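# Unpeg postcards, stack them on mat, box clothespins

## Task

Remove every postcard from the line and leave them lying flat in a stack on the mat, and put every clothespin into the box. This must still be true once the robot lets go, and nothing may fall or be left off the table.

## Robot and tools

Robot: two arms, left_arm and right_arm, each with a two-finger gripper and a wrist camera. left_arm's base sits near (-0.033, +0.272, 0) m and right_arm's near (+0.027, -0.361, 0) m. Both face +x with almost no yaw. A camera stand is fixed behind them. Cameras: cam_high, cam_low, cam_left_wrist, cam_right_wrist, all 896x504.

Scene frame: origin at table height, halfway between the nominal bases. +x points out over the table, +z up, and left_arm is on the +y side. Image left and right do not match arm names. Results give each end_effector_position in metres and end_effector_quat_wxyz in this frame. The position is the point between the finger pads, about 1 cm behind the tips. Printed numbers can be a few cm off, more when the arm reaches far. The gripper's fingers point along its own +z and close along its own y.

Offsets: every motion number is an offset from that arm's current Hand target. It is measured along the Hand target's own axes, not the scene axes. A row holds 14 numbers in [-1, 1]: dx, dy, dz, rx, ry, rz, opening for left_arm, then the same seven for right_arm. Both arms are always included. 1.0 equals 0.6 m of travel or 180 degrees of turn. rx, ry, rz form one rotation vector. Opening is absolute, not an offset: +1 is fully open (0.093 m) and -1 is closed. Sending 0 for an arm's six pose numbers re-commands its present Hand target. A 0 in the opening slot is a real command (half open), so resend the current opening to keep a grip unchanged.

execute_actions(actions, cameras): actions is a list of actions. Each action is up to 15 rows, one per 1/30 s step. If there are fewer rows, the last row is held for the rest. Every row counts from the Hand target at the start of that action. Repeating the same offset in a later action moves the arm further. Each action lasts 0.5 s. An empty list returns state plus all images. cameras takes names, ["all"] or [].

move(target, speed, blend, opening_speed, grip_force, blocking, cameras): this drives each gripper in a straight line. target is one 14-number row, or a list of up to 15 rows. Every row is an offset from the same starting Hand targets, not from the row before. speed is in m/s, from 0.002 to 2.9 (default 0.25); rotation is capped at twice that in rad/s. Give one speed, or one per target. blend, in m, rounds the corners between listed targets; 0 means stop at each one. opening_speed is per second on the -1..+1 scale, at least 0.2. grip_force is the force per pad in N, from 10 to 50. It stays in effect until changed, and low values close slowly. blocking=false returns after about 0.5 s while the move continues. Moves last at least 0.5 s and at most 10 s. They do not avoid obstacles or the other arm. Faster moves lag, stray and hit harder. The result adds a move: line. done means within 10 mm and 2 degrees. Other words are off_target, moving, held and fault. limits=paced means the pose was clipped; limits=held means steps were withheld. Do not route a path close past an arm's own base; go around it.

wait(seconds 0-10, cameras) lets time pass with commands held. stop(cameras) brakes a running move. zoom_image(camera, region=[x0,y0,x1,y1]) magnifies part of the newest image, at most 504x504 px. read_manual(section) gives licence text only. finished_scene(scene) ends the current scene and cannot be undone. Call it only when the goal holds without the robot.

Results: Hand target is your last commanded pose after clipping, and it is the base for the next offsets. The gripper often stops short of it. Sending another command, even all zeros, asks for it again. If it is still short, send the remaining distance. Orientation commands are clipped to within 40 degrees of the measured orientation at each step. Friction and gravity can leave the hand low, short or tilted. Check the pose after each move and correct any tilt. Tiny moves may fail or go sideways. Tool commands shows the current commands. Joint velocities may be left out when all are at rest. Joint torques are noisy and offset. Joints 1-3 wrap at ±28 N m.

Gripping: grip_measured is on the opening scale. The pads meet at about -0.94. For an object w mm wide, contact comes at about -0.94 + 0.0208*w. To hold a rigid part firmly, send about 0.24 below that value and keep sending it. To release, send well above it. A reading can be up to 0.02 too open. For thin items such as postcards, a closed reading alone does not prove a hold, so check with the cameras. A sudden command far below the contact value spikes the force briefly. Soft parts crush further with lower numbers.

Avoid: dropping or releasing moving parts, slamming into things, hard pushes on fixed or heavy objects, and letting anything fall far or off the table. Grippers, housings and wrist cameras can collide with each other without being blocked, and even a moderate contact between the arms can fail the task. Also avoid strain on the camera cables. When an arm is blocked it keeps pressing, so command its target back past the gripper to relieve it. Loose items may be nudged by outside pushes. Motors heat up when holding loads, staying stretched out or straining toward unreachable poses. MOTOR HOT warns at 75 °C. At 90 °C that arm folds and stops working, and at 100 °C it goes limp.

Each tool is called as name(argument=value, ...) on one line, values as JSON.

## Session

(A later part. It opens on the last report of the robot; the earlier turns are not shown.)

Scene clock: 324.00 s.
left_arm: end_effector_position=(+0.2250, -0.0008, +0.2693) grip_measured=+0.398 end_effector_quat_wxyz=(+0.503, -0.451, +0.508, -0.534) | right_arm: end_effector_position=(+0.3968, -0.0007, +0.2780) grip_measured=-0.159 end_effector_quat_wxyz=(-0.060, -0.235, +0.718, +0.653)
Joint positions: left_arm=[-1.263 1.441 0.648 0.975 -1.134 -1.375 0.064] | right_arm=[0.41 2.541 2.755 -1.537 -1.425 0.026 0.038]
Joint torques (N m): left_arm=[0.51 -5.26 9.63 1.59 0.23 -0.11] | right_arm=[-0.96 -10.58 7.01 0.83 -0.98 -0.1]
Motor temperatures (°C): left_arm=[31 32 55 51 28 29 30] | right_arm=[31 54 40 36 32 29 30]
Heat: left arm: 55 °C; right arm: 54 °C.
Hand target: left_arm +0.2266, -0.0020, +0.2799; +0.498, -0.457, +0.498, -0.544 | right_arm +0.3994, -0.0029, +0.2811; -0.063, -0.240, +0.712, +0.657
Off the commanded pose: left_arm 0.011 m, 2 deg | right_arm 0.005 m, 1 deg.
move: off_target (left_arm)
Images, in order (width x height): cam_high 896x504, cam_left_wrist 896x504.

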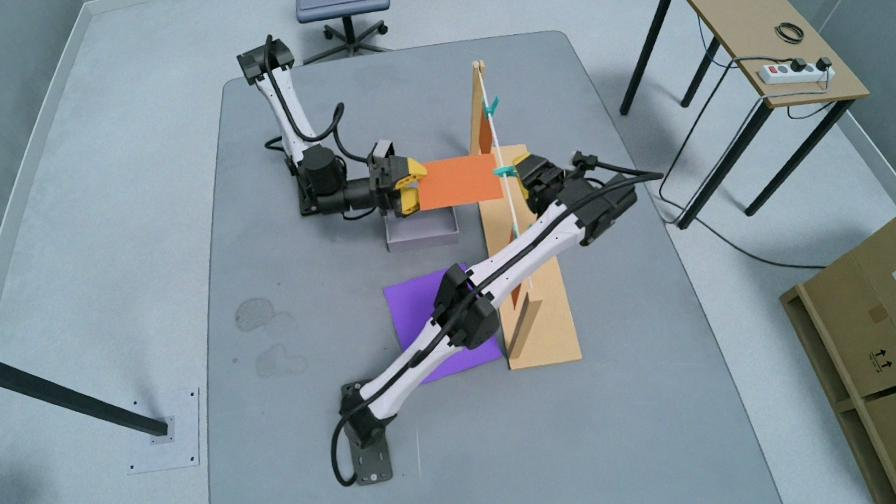

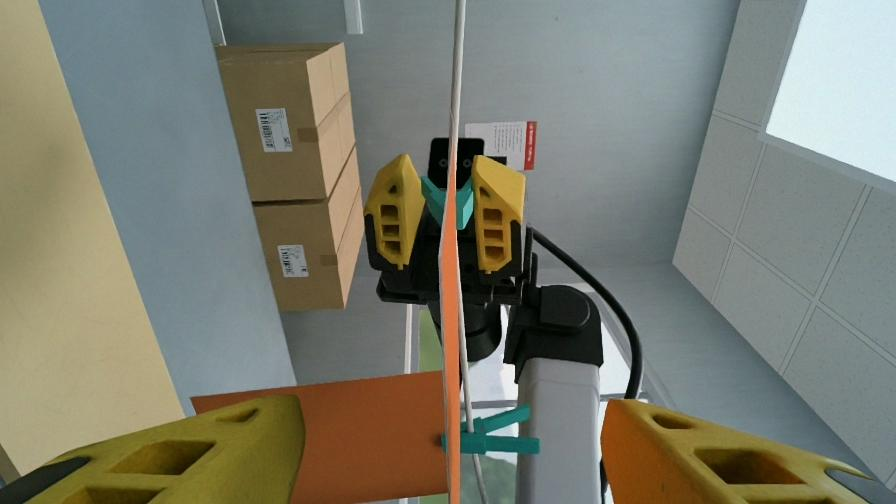

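move(target=[0,0.0,0.024,0,0,0,0.4,0,0,0,0,0,0,-0.16], speed=0.08, cameras=["cam_left_wrist","cam_high"])

zoom_image(camera="cam_high", region=[360, 110, 560, 260])

Scene clock: 335.23 s.
left_arm: end_effector_position=(+0.2378, +0.0004, +0.2767) grip_measured=+0.398 end_effector_quat_wxyz=(+0.500, -0.453, +0.502, -0.540) | right_arm: end_effector_position=(+0.3968, -0.0007, +0.2780) grip_measured=-0.159 end_effector_quat_wxyz=(-0.060, -0.235, +0.718, +0.653)
Joint positions: left_arm=[-1.218 1.441 0.676 0.947 -1.089 -1.396 0.064] | right_arm=[0.41 2.541 2.755 -1.537 -1.425 0.026 0.038]
Joint torques (N m): left_arm=[0.53 -3.77 9.77 1.64 0.27 -0.09] | right_arm=[-0.95 -10.58 6.99 0.83 -0.97 -0.1]
Motor temperatures (°C): left_arm=[31 32 56 50 28 29 30] | right_arm=[31 54 40 35 32 29 30]
Heat: left arm: 56 °C; right arm: 54 °C.
Hand target: left_arm +0.2409, -0.0033, +0.2811; +0.498, -0.457, +0.498, -0.544 | right_arm +0.3994, -0.0029, +0.2811; -0.063, -0.240, +0.712, +0.657
Off the commanded pose: left_arm 0.007 m, 1 deg | right_arm 0.005 m, 1 deg.
move: done
Images, in order (width x height): cam_high 896x504, cam_left_wrist 896x504.

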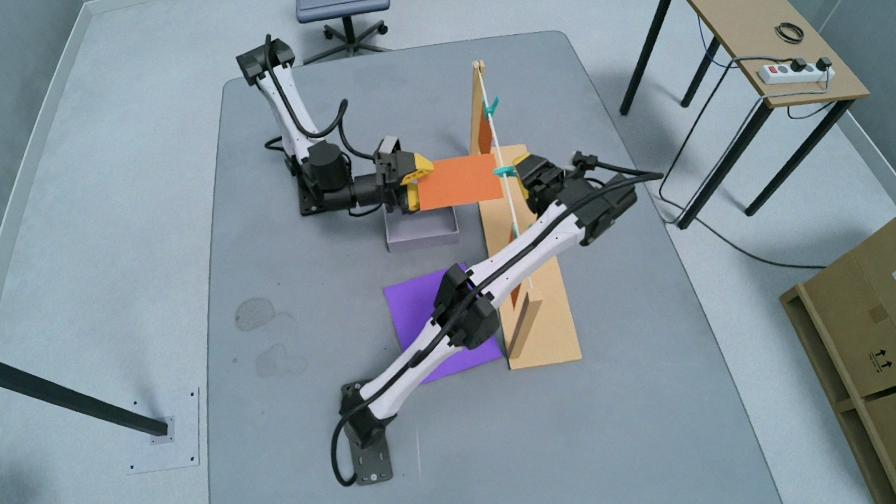

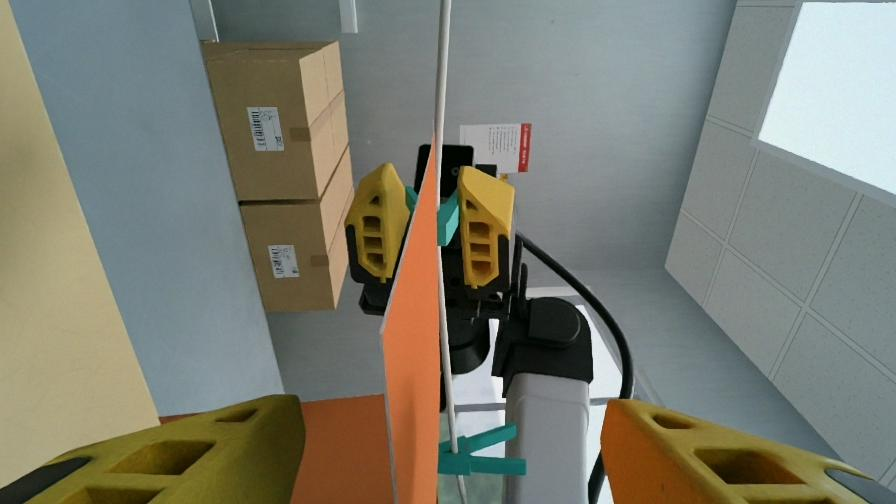

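Scaled by 2.520.

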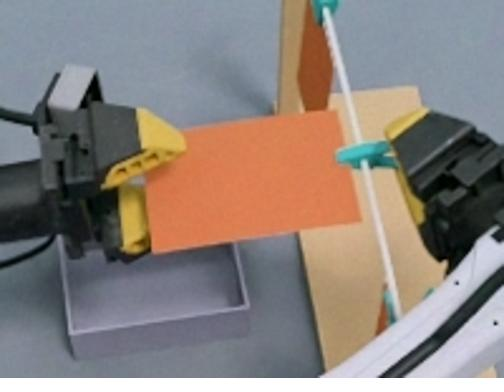

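move(target=[0,0.013,0.004,0,0,0,0.4,0,0,0,0,0,0,-0.16], speed=0.08, cameras=["cam_left_wrist"])

Scene clock: 345.73 s.
left_arm: end_effector_position=(+0.2415, -0.0023, +0.2702) grip_measured=+0.398 end_effector_quat_wxyz=(+0.501, -0.452, +0.506, -0.538) | right_arm: end_effector_position=(+0.3968, -0.0007, +0.2780) grip_measured=-0.159 end_effector_quat_wxyz=(-0.060, -0.235, +0.718, +0.653)
Joint positions: left_arm=[-1.209 1.465 0.676 0.957 -1.079 -1.401 0.064] | right_arm=[0.41 2.541 2.755 -1.537 -1.425 0.026 0.038]
Joint torques (N m): left_arm=[0.77 -4 8.61 1.88 0.23 -0.06] | right_arm=[-0.96 -10.59 7.01 0.83 -0.97 -0.1]
Motor temperatures (°C): left_arm=[31 32 57 49 29 29 30] | right_arm=[31 55 40 35 32 29 30]
Heat: left arm: 57 °C; right arm: 55 °C.
Hand target: left_arm +0.2440, -0.0035, +0.2736; +0.498, -0.457, +0.498, -0.544 | right_arm +0.3994, -0.0029, +0.2811; -0.063, -0.240, +0.712, +0.657
Off the commanded pose: left_arm 0.004 m, 1 deg | right_arm 0.005 m, 1 deg.
move: done
Images, in order (width x height): cam_left_wrist 896x504.

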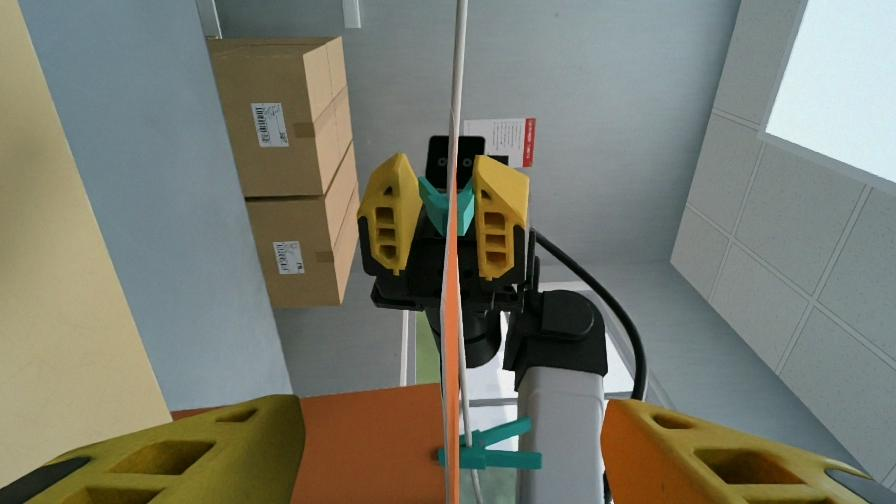

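move(target=[0,0,0,0,0,0,-1,0,0,0,0,0,0,-0.16], grip_force=[35,50], opening_speed=0.8, cameras=["cam_left_wrist","cam_right_wrist"])

Scene clock: 355.33 s.
left_arm: end_effector_position=(+0.2414, -0.0023, +0.2703) grip_measured=-0.979 end_effector_quat_wxyz=(+0.500, -0.452, +0.506, -0.538) | right_arm: end_effector_position=(+0.3968, -0.0007, +0.2780) grip_measured=-0.159 end_effector_quat_wxyz=(-0.060, -0.235, +0.718, +0.653)
Joint positions: left_arm=[-1.209 1.465 0.676 0.959 -1.079 -1.401 0] | right_arm=[0.41 2.541 2.755 -1.537 -1.425 0.026 0.038]
Joint torques (N m): left_arm=[0.81 -4.16 8.55 1.83 0.31 -0.08] | right_arm=[-0.96 -10.58 7.01 0.83 -0.97 -0.1]
Motor temperatures (°C): left_arm=[31 33 57 50 28 29 30] | right_arm=[31 55 40 35 32 29 30]
Heat: left arm: 57 °C; right arm: 55 °C.
Hand target: left_arm +0.2440, -0.0035, +0.2736; +0.498, -0.457, +0.498, -0.544 | right_arm +0.3994, -0.0029, +0.2811; -0.063, -0.240, +0.712, +0.657
Off the commanded pose: left_arm 0.004 m, 1 deg | right_arm 0.005 m, 1 deg.
grip_force (N): 35, 50
move: done
Images, in order (width x height): cam_left_wrist 896x504, cam_right_wrist 896x504.

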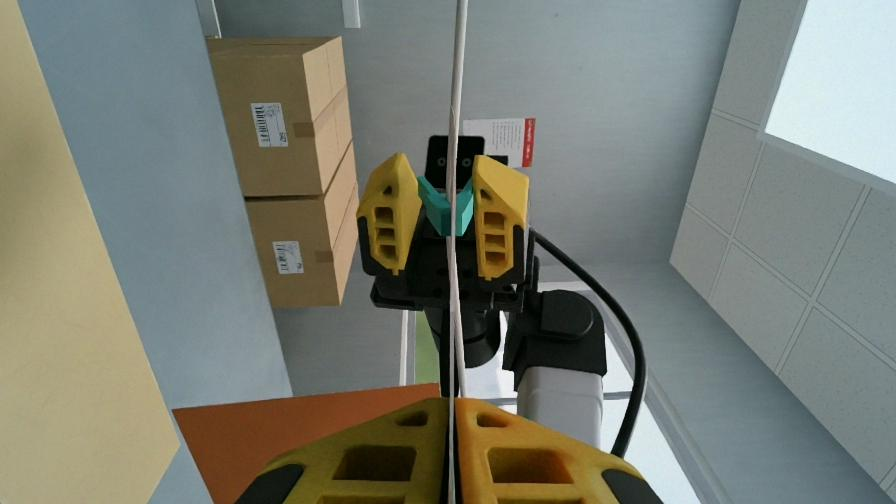

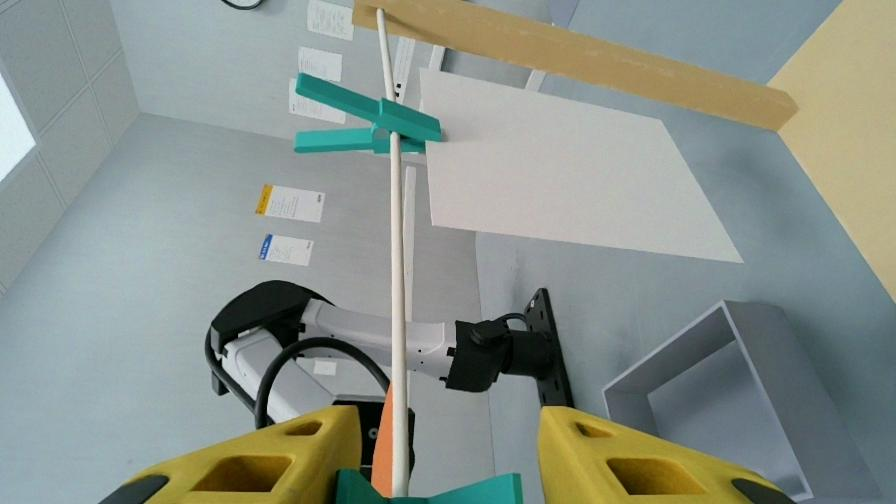

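move(target=[0,0,0,0,0,0,-1,0,0,0,0,0,0,-0.65], opening_speed=0.4, cameras=["cam_right_wrist"])

move(target=[0,0,-0.075,0,0,0,-1,0,0,0,0,0,0,-0.65], speed=0.08, cameras=["cam_right_wrist","cam_left_wrist","cam_high"])

Scene clock: 362.07 s.
left_arm: end_effector_position=(+0.2414, -0.0023, +0.2704) grip_measured=-0.979 end_effector_quat_wxyz=(+0.500, -0.452, +0.506, -0.538) | right_arm: end_effector_position=(+0.3953, -0.0011, +0.2839) grip_measured=-0.644 end_effector_quat_wxyz=(-0.059, -0.237, +0.713, +0.658)
Joint positions: left_arm=[-1.209 1.465 0.676 0.959 -1.079 -1.401 0] | right_arm=[0.41 2.541 2.77 -1.545 -1.438 0.026 0.014]
Joint torques (N m): left_arm=[0.65 -4.1 8.59 1.92 0.25 -0.02] | right_arm=[-0.95 -10.02 6.75 0.84 -0.81 -0.12]
Motor temperatures (°C): left_arm=[31 33 56 51 28 29 31] | right_arm=[31 55 40 35 32 29 30]
Heat: left arm: 56 °C; right arm: 55 °C.
Hand target: left_arm +0.2440, -0.0035, +0.2736; +0.498, -0.457, +0.498, -0.544 | right_arm +0.3994, -0.0028, +0.2812; -0.063, -0.240, +0.712, +0.657
Off the commanded pose: left_arm 0.004 m, 1 deg | right_arm 0.005 m, 1 deg.
grip_force (N): 35, 50
move: done
Images, in order (width x height): cam_right_wrist 896x504.

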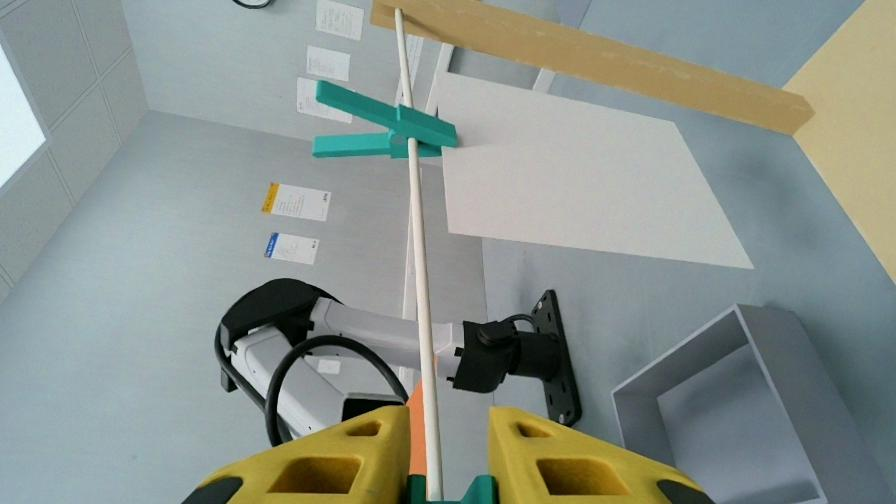

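Scene clock: 363.43 s.
left_arm: end_effector_position=(+0.2014, -0.0048, +0.2675) grip_measured=-0.979 end_effector_quat_wxyz=(+0.491, -0.457, +0.500, -0.548) | right_arm: end_effector_position=(+0.3955, -0.0009, +0.2833) grip_measured=-0.644 end_effector_quat_wxyz=(-0.061, -0.236, +0.712, +0.658)
Joint positions: left_arm=[-1.348 1.443 0.619 1.059 -1.208 -1.359 0] | right_arm=[0.41 2.547 2.779 -1.551 -1.441 0.026 0.014]
Joint torques (N m): left_arm=[0.06 -5.56 6.11 1.71 0.16 0.29] | right_arm=[-0.95 -10.25 6.69 0.84 -0.79 -0.13]
Motor temperatures (°C): left_arm=[31 33 56 50 28 29 31] | right_arm=[31 55 40 35 32 29 30]
Heat: left arm: 56 °C; right arm: 55 °C.
Hand target: left_arm +0.1994, +0.0004, +0.2697; +0.498, -0.457, +0.498, -0.544 | right_arm +0.3994, -0.0028, +0.2812; -0.063, -0.240, +0.712, +0.657
Off the commanded pose: left_arm 0.006 m, 1 deg | right_arm 0.005 m, 1 deg.
grip_force (N): 35, 50
move: done
Images, in order (width x height): cam_high 896x504, cam_left_wrist 896x504, cam_right_wrist 896x504.

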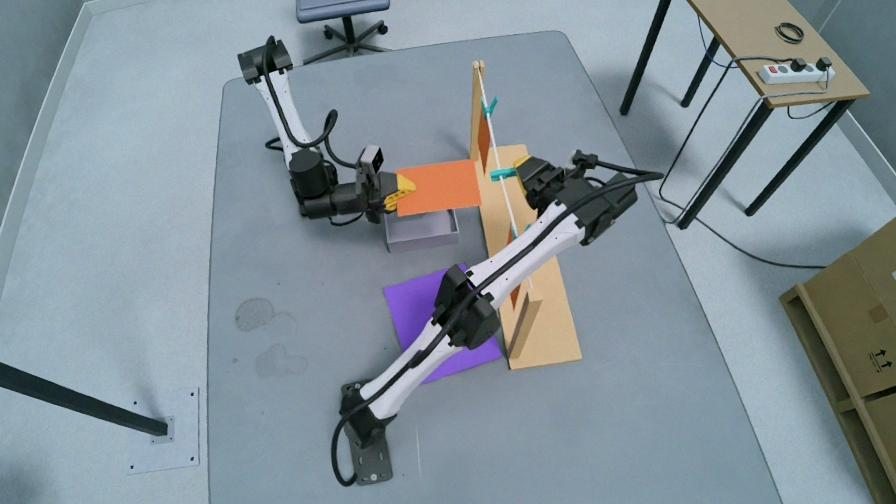

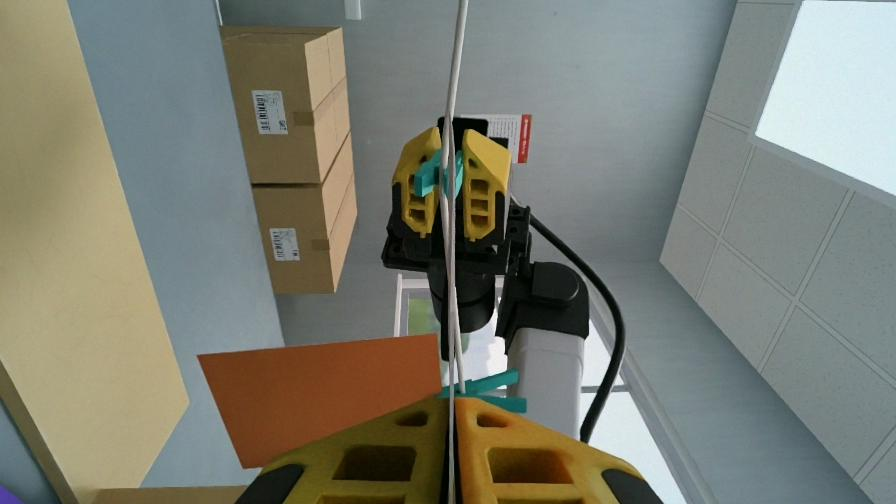

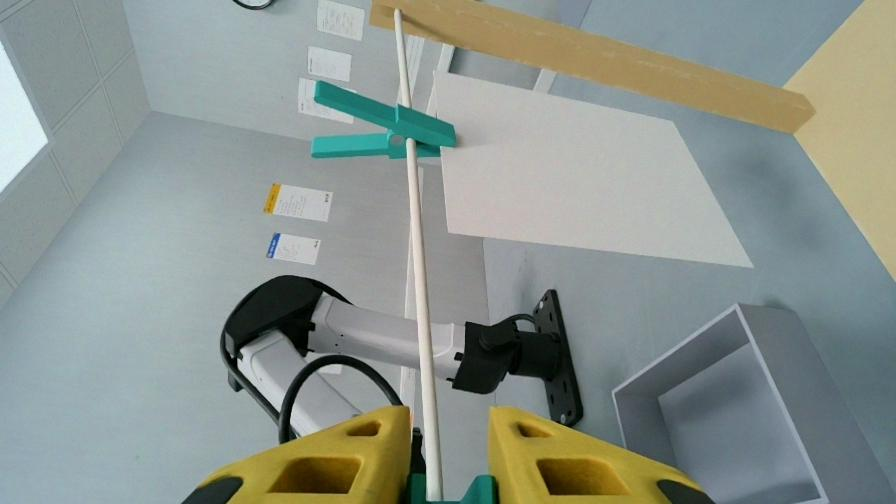

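move(target=[[-0.2,-0.151,-0.02,0,0,0,-1,0,0,-0.15,0,0,0,-0.65],[-0.6,-0.151,-0.005,0,0,0,-1,0,0,-0.15,0,0,0,-0.65]], speed=[0.1,0.25], blend=[0.03,0], cameras=["cam_right_wrist","cam_left_wrist","cam_high"])

Scene clock: 385.13 s.
left_arm: end_effector_position=(+0.2199, +0.3644, +0.3487) grip_measured=-0.979 end_effector_quat_wxyz=(+0.497, -0.468, +0.496, -0.536) | right_arm: end_effector_position=(+0.4428, -0.0804, +0.2772) grip_measured=-0.644 end_effector_quat_wxyz=(-0.011, -0.166, +0.723, +0.671)
Joint positions: left_arm=[0.849 0.673 0.633 0.16 0.944 -1.677 0] | right_arm=[0.219 2.472 2.596 -1.584 -1.47 -0.098 0.014]
Joint torques (N m): left_arm=[-0.1 0.36 10.26 2.19 0.17 -0.15] | right_arm=[-0.55 -14.63 4.12 0.69 -0.76 -0.17]
Motor temperatures (°C): left_arm=[31 34 54 49 28 29 31] | right_arm=[31 58 38 35 32 29 30]
Heat: left arm: 54 °C; right arm: 58 °C.
Hand target: left_arm +0.2201, +0.3600, +0.3594; +0.498, -0.457, +0.498, -0.544 | right_arm +0.4358, -0.0844, +0.2929; -0.063, -0.240, +0.712, +0.657
Off the commanded pose: left_arm 0.012 m, 2 deg | right_arm 0.018 m, 11 deg.
joint sent to its limit (right arm) — joint 4 (wrist pitch), lower limit. The joint targets are off in orientation, not in position.
grip_force (N): 35, 50
move: off_target (left_arm, right_arm)
Images, in order (width x height): cam_high 896x504, cam_left_wrist 896x504, cam_right_wrist 896x504.

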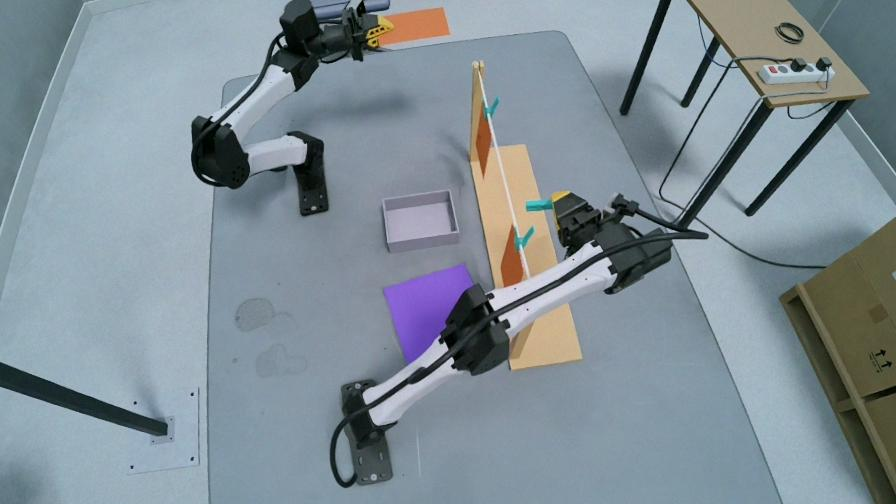

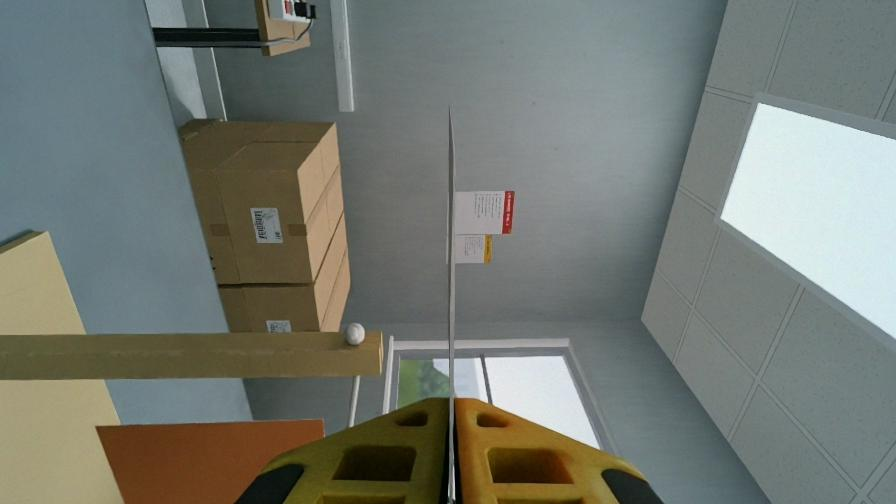

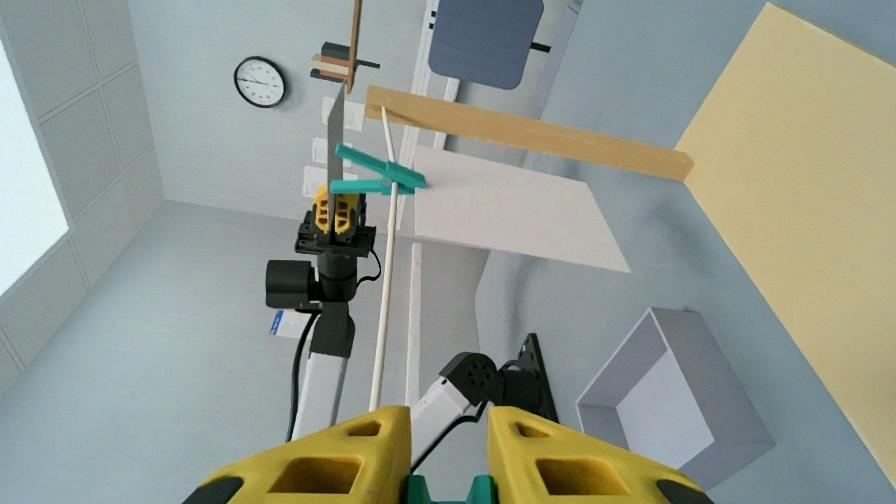

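move(target=[[0,0,0,0,0,0,-1,-0.0448,0.1932,-0.0259,0.1042,0,-0.1804,-0.65],[0,0,0,0,0,0,-1,0.0975,0.2558,0.1028,0.2083,0,-0.3608,-0.65]], speed=0.25, blend=[0.04,0], cameras=["cam_right_wrist","cam_high","cam_low"])

Scene clock: 406.07 s.
left_arm: end_effector_position=(+0.2199, +0.3644, +0.3489) grip_measured=-0.979 end_effector_quat_wxyz=(+0.497, -0.468, +0.496, -0.537) | right_arm: end_effector_position=(+0.3248, -0.0467, +0.4091) grip_measured=-0.644 end_effector_quat_wxyz=(+0.353, -0.584, +0.645, +0.343)
Joint positions: left_arm=[0.849 0.673 0.633 0.161 0.944 -1.677 0] | right_arm=[0.5 1.966 2.595 -1.448 -0.787 -0.613 0.014]
Joint torques (N m): left_arm=[-0.12 0.66 10.19 2.14 0.23 -0.2] | right_arm=[-0.13 -9.78 3.41 2.21 -0.4 0.04]
Motor temperatures (°C): left_arm=[31 32 57 49 28 29 31] | right_arm=[31 64 37 35 32 29 30]
Heat: left arm: 57 °C; right arm: 64 °C.
Hand target: left_arm +0.2201, +0.3600, +0.3594; +0.498, -0.457, +0.498, -0.544 | right_arm +0.3198, -0.0498, +0.4198; +0.369, -0.585, +0.638, +0.337
Off the commanded pose: left_arm 0.011 m, 2 deg | right_arm 0.012 m, 2 deg.
elbow stopped short (right arm): the move would have taken joint 3 (elbow) straighter than the controller allows.
grip_force (N): 35, 50
move: off_target (left_arm, right_arm)
Images, in order (width x height): cam_high 896x504, cam_low 896x504, cam_right_wrist 896x504.

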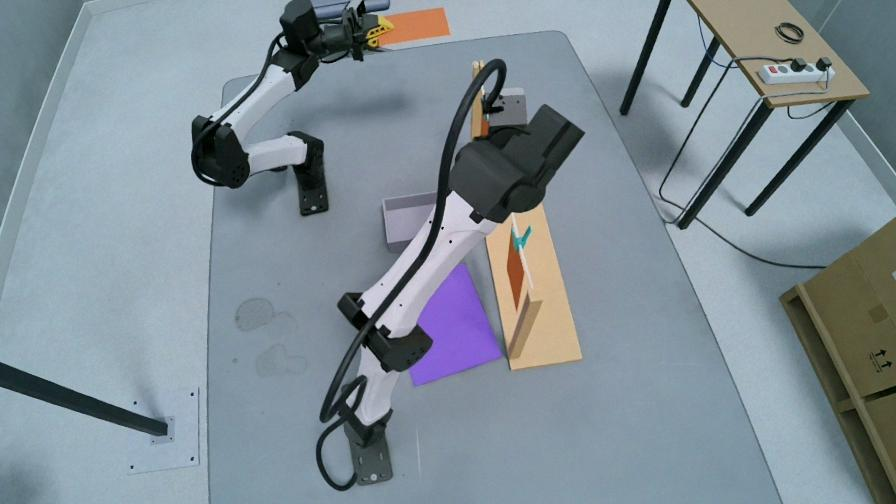

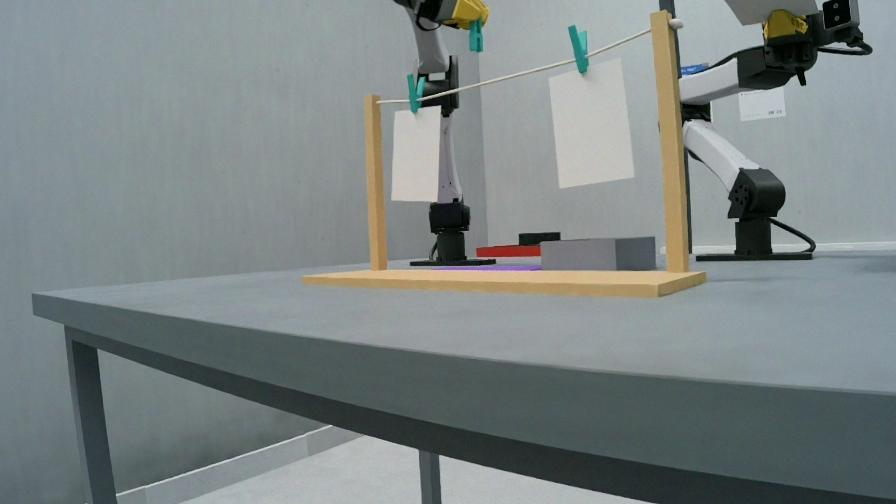

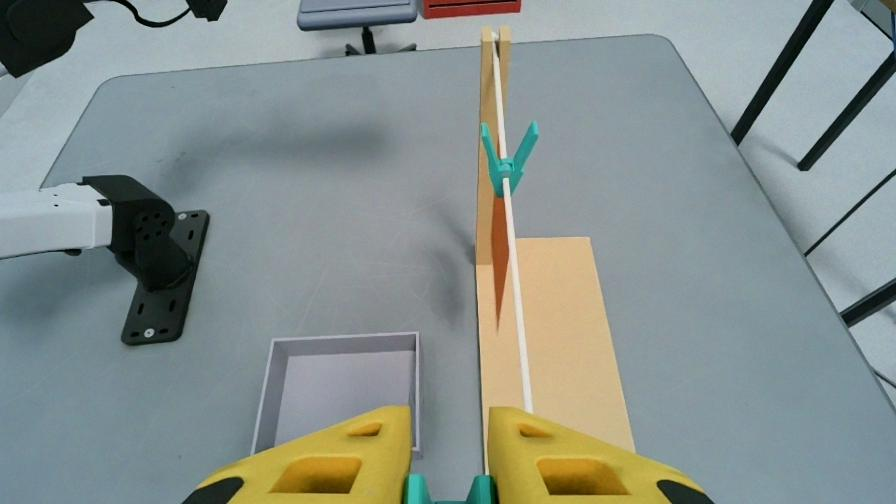

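move(target=[0,0,0,0,0,0,-1,0.1335,0.2175,0.302,0,0.3333,0,-0.65], speed=0.25, cameras=["cam_right_wrist","cam_high"])

Scene clock: 437.17 s.
left_arm: end_effector_position=(+0.2199, +0.3644, +0.3489) grip_measured=-0.979 end_effector_quat_wxyz=(+0.497, -0.468, +0.496, -0.537) | right_arm: end_effector_position=(+0.1987, +0.0796, +0.2597) grip_measured=-0.644 end_effector_quat_wxyz=(+0.183, -0.664, +0.719, +0.096)
Joint positions: left_arm=[0.849 0.673 0.633 0.161 0.944 -1.677 0] | right_arm=[1.161 2.203 2.624 -1.576 -0.015 -0.294 0.014]
Joint torques (N m): left_arm=[-0.23 0.53 10.29 2.2 0.22 -0.17] | right_arm=[-0.25 -9.28 5.14 1.45 0.01 0.11]
Motor temperatures (°C): left_arm=[31 31 60 50 28 29 31] | right_arm=[31 61 35 37 31 29 30]
Heat: left arm: 60 °C; right arm: 61 °C.
Hand target: left_arm +0.2201, +0.3600, +0.3594; +0.498, -0.457, +0.498, -0.544 | right_arm +0.2002, +0.0780, +0.2597; +0.000, +0.675, -0.737, +0.000
Off the commanded pose: left_arm 0.011 m, 2 deg | right_arm 0.002 m, 24 deg.
joint sent to its limit (right arm) — joint 4 (wrist pitch), lower limit. The joint targets are off in orientation, not in position.
grip_force (N): 35, 50
move: off_target (left_arm, right_arm)
Images, in order (width x height): cam_high 896x504, cam_right_wrist 896x504.

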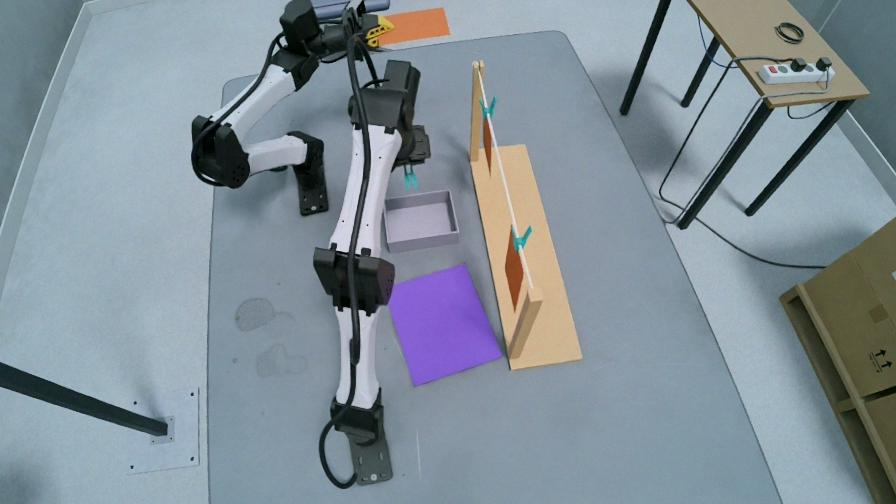

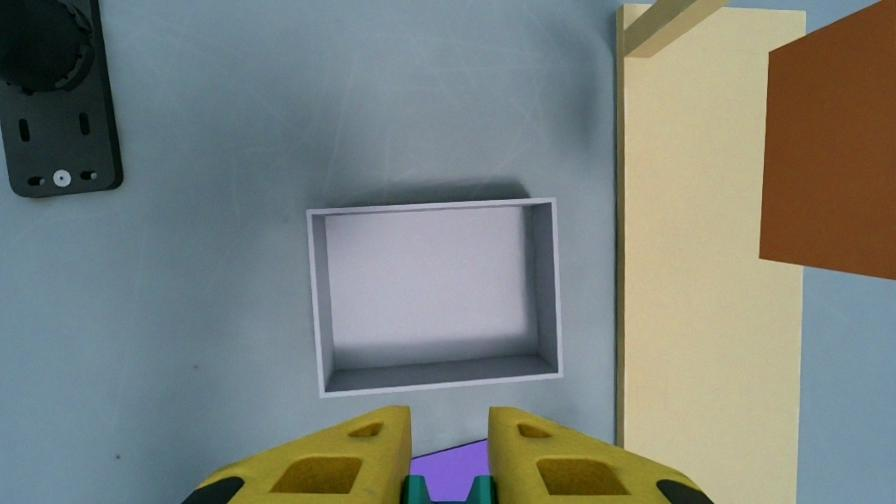

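move(target=[0,0,0,0,0,0,-1,0,0,0.2333,0,0,0,-0.65], speed=0.2, cameras=["cam_right_wrist"])

Scene clock: 452.13 s.
left_arm: end_effector_position=(+0.2199, +0.3644, +0.3489) grip_measured=-0.979 end_effector_quat_wxyz=(+0.497, -0.468, +0.496, -0.537) | right_arm: end_effector_position=(+0.2000, +0.0812, +0.1216) grip_measured=-0.644 end_effector_quat_wxyz=(+0.026, -0.677, +0.735, +0.019)
Joint positions: left_arm=[0.849 0.673 0.633 0.161 0.944 -1.677 0] | right_arm=[1.161 2.425 2.494 -1.576 -0.011 -0.293 0.014]
Joint torques (N m): left_arm=[-0.1 0.32 10.26 2.16 0.23 -0.13] | right_arm=[-0.21 -11.07 4.59 0.54 0.02 0.09]
Motor temperatures (°C): left_arm=[31 31 61 50 28 29 31] | right_arm=[31 58 35 36 31 29 30]
Heat: left arm: 61 °C; right arm: 58 °C.
Hand target: left_arm +0.2201, +0.3600, +0.3594; +0.498, -0.457, +0.498, -0.544 | right_arm +0.2004, +0.0780, +0.1199; -0.001, +0.675, -0.737, +0.000
Off the commanded pose: left_arm 0.011 m, 2 deg | right_arm 0.004 m, 4 deg.
joint sent to its limit (right arm) — joint 4 (wrist pitch), lower limit. The joint targets are off in orientation, not in position.
grip_force (N): 35, 50
move: off_target (left_arm, right_arm)
Images, in order (width x height): cam_right_wrist 896x504.

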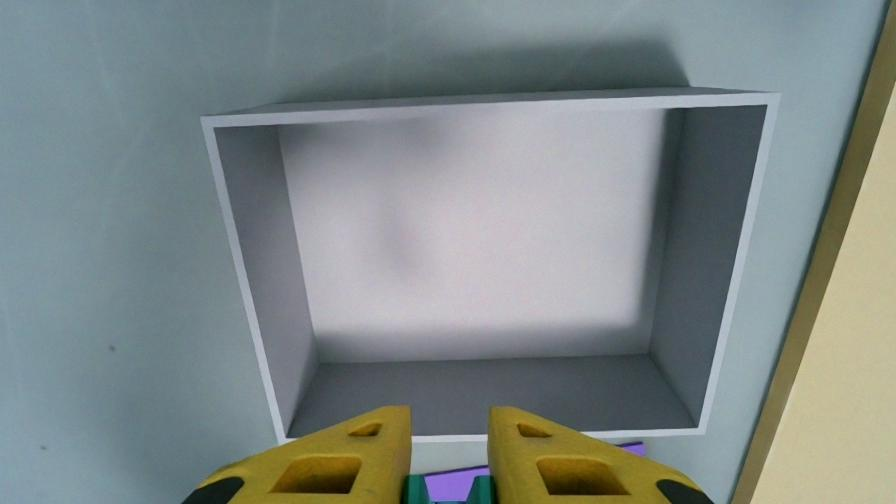

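move(target=[0,0,0,0,0,0,-1,0,0,0.135,0,0,0,-0.65], speed=0.15, cameras=["cam_right_wrist"])

move(target=[[0,0,0,0,0,0,-1,0,0,0,0,0,0,-0.2],[0,0,0,0,0,0,-1,0,0,-0.06,0,0,0,-0.2],[0,0,0,0,0,0,-1,0.05,0,-0.37,0,0,0,-0.2]], opening_speed=0.7, speed=[0.1,0.12,0.25], blend=[0,0.01,0], cameras=["cam_right_wrist","cam_high"])

Scene clock: 464.63 s.
left_arm: end_effector_position=(+0.2199, +0.3644, +0.3489) grip_measured=-0.979 end_effector_quat_wxyz=(+0.497, -0.468, +0.496, -0.537) | right_arm: end_effector_position=(+0.1990, +0.0775, +0.0439) grip_measured=-0.644 end_effector_quat_wxyz=(-0.002, -0.677, +0.736, +0.004)
Joint positions: left_arm=[0.849 0.673 0.633 0.161 0.944 -1.677 0] | right_arm=[1.161 2.425 2.183 -1.33 -0.009 -0.293 0.014]
Joint torques (N m): left_arm=[-0.31 0.31 10.52 2.12 0.18 -0.15] | right_arm=[-0.21 -10.96 4.16 0.71 -0.01 0.08]
Motor temperatures (°C): left_arm=[31 30 61 50 28 29 31] | right_arm=[31 61 35 35 31 29 30]
Heat: left arm: 61 °C; right arm: 61 °C.
Hand target: left_arm +0.2201, +0.3600, +0.3594; +0.498, -0.457, +0.498, -0.544 | right_arm +0.2005, +0.0780, +0.0387; +0.000, +0.675, -0.737, +0.000
Off the commanded pose: left_arm 0.011 m, 2 deg | right_arm 0.005 m, 1 deg.
grip_force (N): 35, 50
move: off_target (left_arm)
Images, in order (width x height): cam_right_wrist 896x504.

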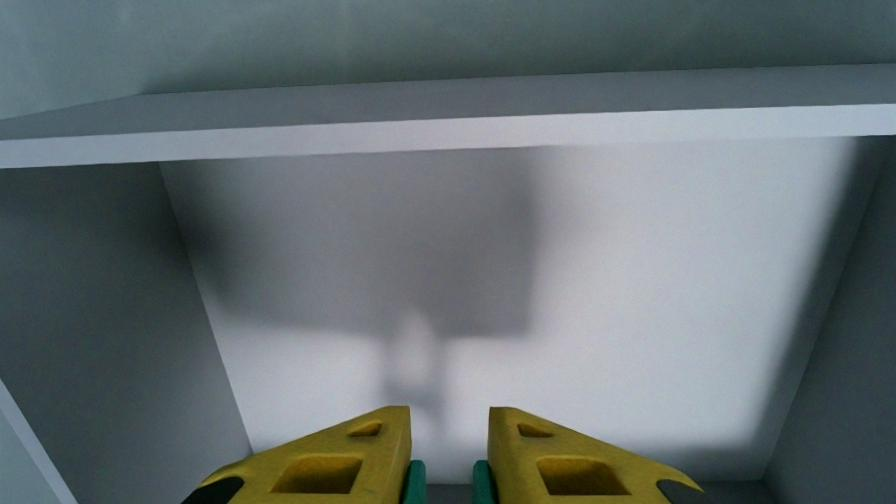

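Scene clock: 466.97 s.
left_arm: end_effector_position=(+0.2199, +0.3644, +0.3489) grip_measured=-0.979 end_effector_quat_wxyz=(+0.497, -0.468, +0.496, -0.537) | right_arm: end_effector_position=(+0.1950, +0.0517, +0.2528) grip_measured=-0.201 end_effector_quat_wxyz=(+0.153, -0.665, +0.727, +0.077)
Joint positions: left_arm=[0.849 0.673 0.633 0.161 0.944 -1.677 0] | right_arm=[1.148 2.102 2.45 -1.574 -0.009 -0.298 0.036]
Joint torques (N m): left_arm=[0.01 0.47 10.36 2.17 0.21 -0.21] | right_arm=[-0.87 -9.72 6.01 1.26 -0.05 -0.07]
Motor temperatures (°C): left_arm=[31 30 62 50 28 29 31] | right_arm=[31 61 35 35 31 29 30]
Heat: left arm: 62 °C; right arm: 61 °C.
Hand target: left_arm +0.2201, +0.3600, +0.3594; +0.498, -0.457, +0.498, -0.544 | right_arm +0.1975, +0.0482, +0.2607; +0.001, -0.676, +0.737, +0.000
Off the commanded pose: left_arm 0.011 m, 2 deg | right_arm 0.009 m, 20 deg.
joint sent to its limit (right arm) — joint 4 (wrist pitch), lower limit. The joint targets are off in orientation, not in position.
grip_force (N): 35, 50
move: off_target (left_arm, right_arm)
Images, in order (width x height): cam_high 896x504, cam_right_wrist 896x504.

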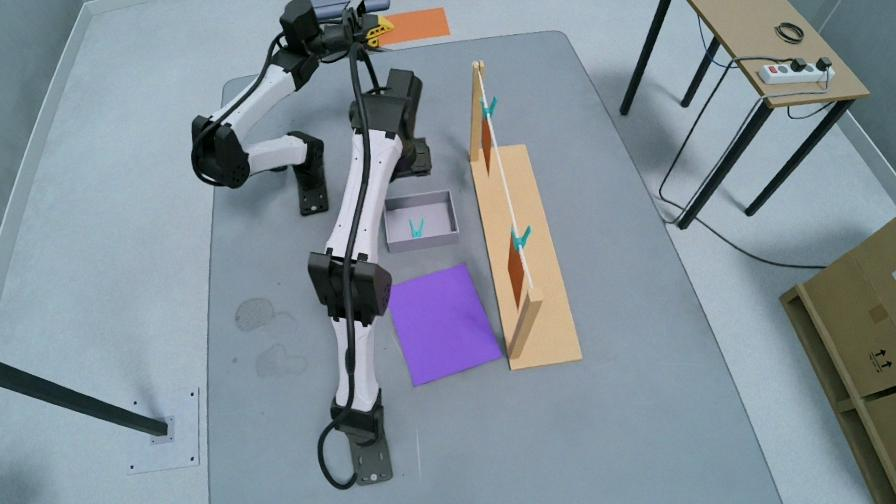

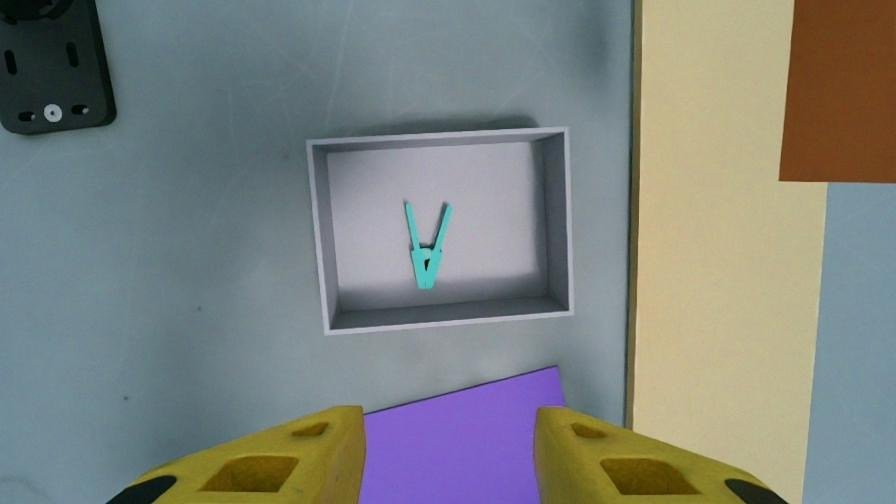

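move(target=[0,0,0,0,0,0,-1,0.2422,-0.059,-0.0333,0,0,0,-1], speed=0.3, cameras=["cam_right_wrist"])

Scene clock: 480.57 s.
left_arm: end_effector_position=(+0.2199, +0.3644, +0.3489) grip_measured=-0.979 end_effector_quat_wxyz=(+0.497, -0.468, +0.496, -0.537) | right_arm: end_effector_position=(+0.2203, -0.0969, +0.2801) grip_measured=-0.990 end_effector_quat_wxyz=(+0.149, -0.665, +0.731, +0.034)
Joint positions: left_arm=[0.849 0.673 0.633 0.161 0.944 -1.677 0] | right_arm=[0.901 1.649 1.971 -1.586 -0.009 -0.538 0]
Joint torques (N m): left_arm=[-0.24 0.38 10.41 2.2 0.2 -0.19] | right_arm=[-0.38 -6.26 4.01 1.31 -0.05 -0.06]
Motor temperatures (°C): left_arm=[31 30 62 50 28 29 31] | right_arm=[31 58 36 35 31 29 30]
Heat: left arm: 62 °C; right arm: 58 °C.
Hand target: left_arm +0.2201, +0.3600, +0.3594; +0.498, -0.457, +0.498, -0.544 | right_arm +0.2201, -0.0997, +0.2807; +0.000, -0.675, +0.737, +0.000
Off the commanded pose: left_arm 0.011 m, 2 deg | right_arm 0.003 m, 18 deg.
joint read past its limit (right arm) — joint 4 (wrist pitch), lower limit.
joint sent to its limit (right arm) — joint 4 (wrist pitch), lower limit. The joint targets are off in orientation, not in position.
grip_force (N): 35, 50
move: off_target (left_arm, right_arm)
Images, in order (width x height): cam_right_wrist 896x504.

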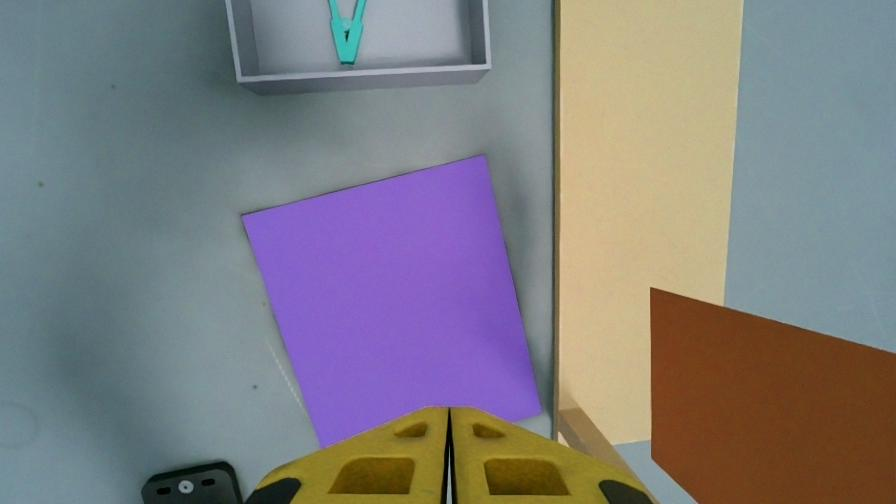

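move(target=[[0.12,0,0,0,0,0,-1,0.3634,-0.0488,-0.0333,0,0,0,-1],[0.3349,0.0495,-0.0084,-0.0511,0.1661,0.0248,-1,0.3634,-0.0488,-0.0333,0,0,0,-1],[0.7818,0.319,0.0239,-0.1277,0.4152,0.0621,-1,0.3634,-0.0488,-0.0333,0,0,0,-1]], speed=0.25, blend=[0.02,0.06,0], cameras=["all"])

Scene clock: 513.27 s.
left_arm: end_effector_position=(+0.2065, -0.1031, +0.1586) grip_measured=-0.979 end_effector_quat_wxyz=(+0.039, -0.089, +0.832, -0.545) | right_arm: end_effector_position=(+0.2318, -0.3168, +0.3040) grip_measured=-0.990 end_effector_quat_wxyz=(+0.204, -0.654, +0.720, -0.113)
Joint positions: left_arm=[-0.842 1.568 0.846 0.238 0.527 -1.348 0] | right_arm=[0.169 1.141 1.622 -1.581 -0.013 -1.269 0]
Joint torques (N m): left_arm=[0.13 -5.52 10.29 2.37 0.32 0.22] | right_arm=[-0.5 -1.36 3.49 1.6 -0.04 -0.07]
Motor temperatures (°C): left_arm=[31 30 63 51 28 29 31] | right_arm=[31 52 35 35 31 29 30]
Heat: left arm: 63 °C; right arm: 52 °C.
Hand target: left_arm +0.2097, -0.1102, +0.1703; +0.049, -0.072, +0.826, -0.557 | right_arm +0.2302, -0.3194, +0.3007; +0.000, -0.676, +0.737, +0.000
Off the commanded pose: left_arm 0.014 m, 3 deg | right_arm 0.005 m, 27 deg.
joint sent to its limit (right arm) — joint 4 (wrist pitch), lower limit. The joint targets are off in orientation, not in position.
grip_force (N): 35, 50
move: off_target (left_arm, right_arm)

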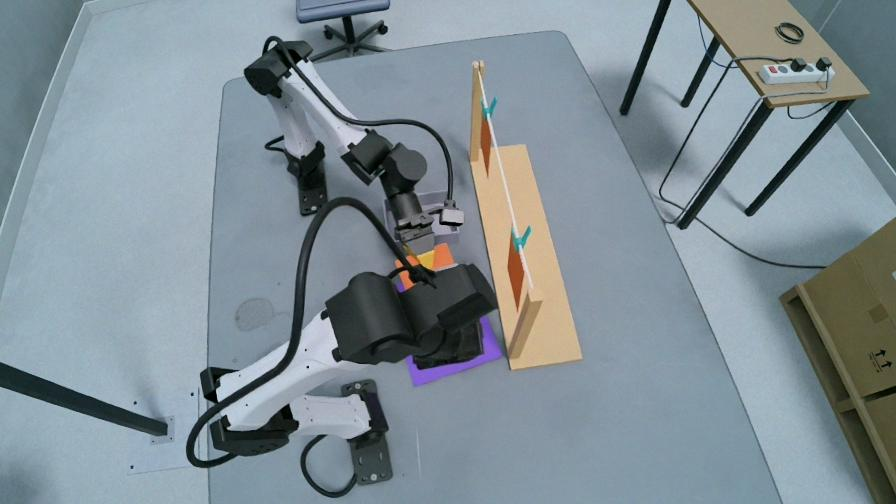

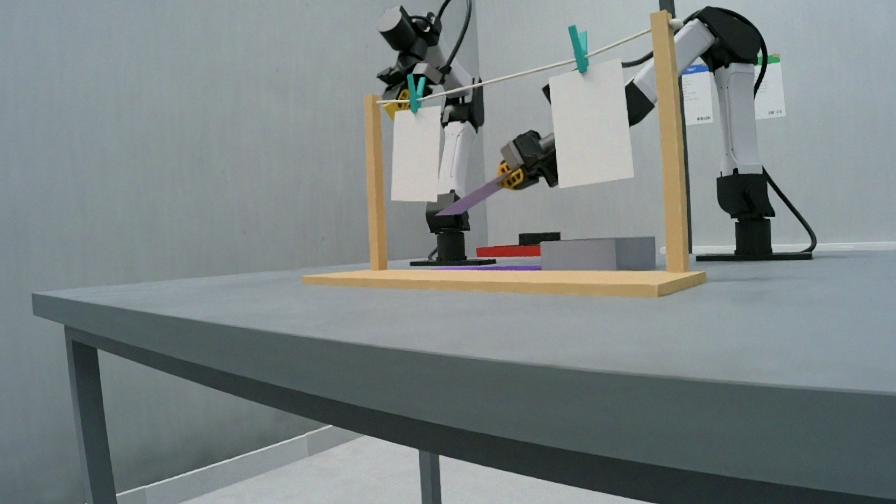

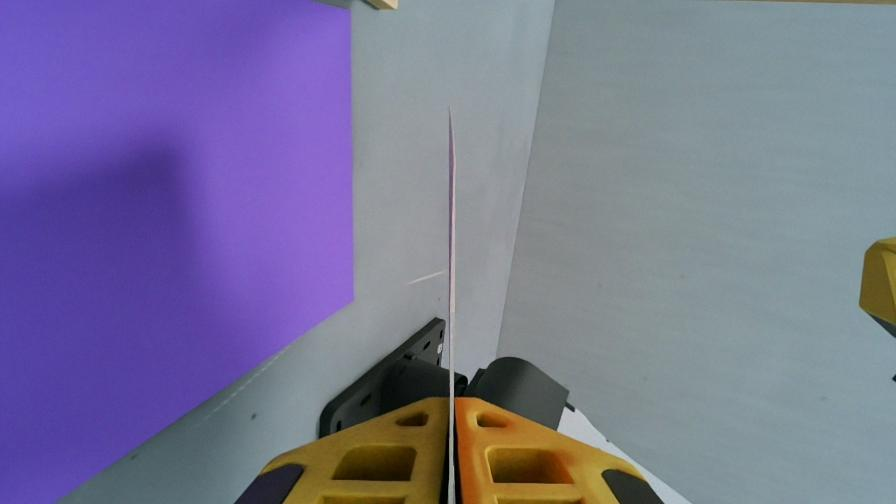

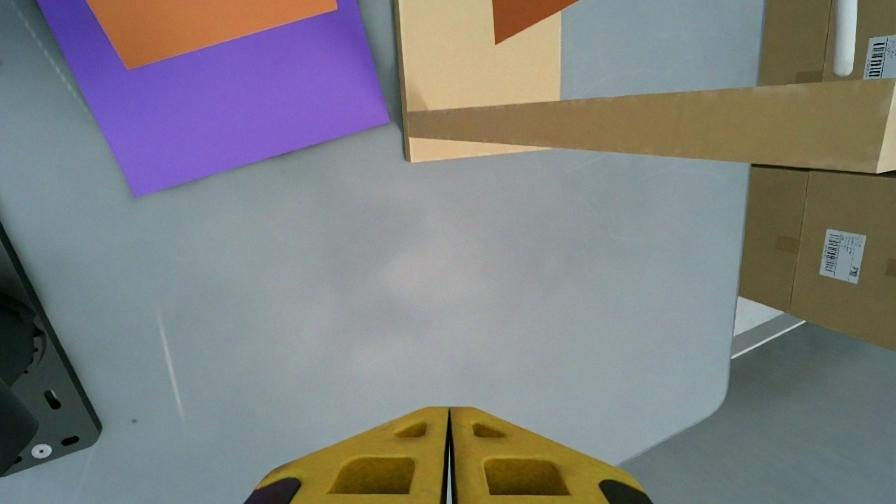

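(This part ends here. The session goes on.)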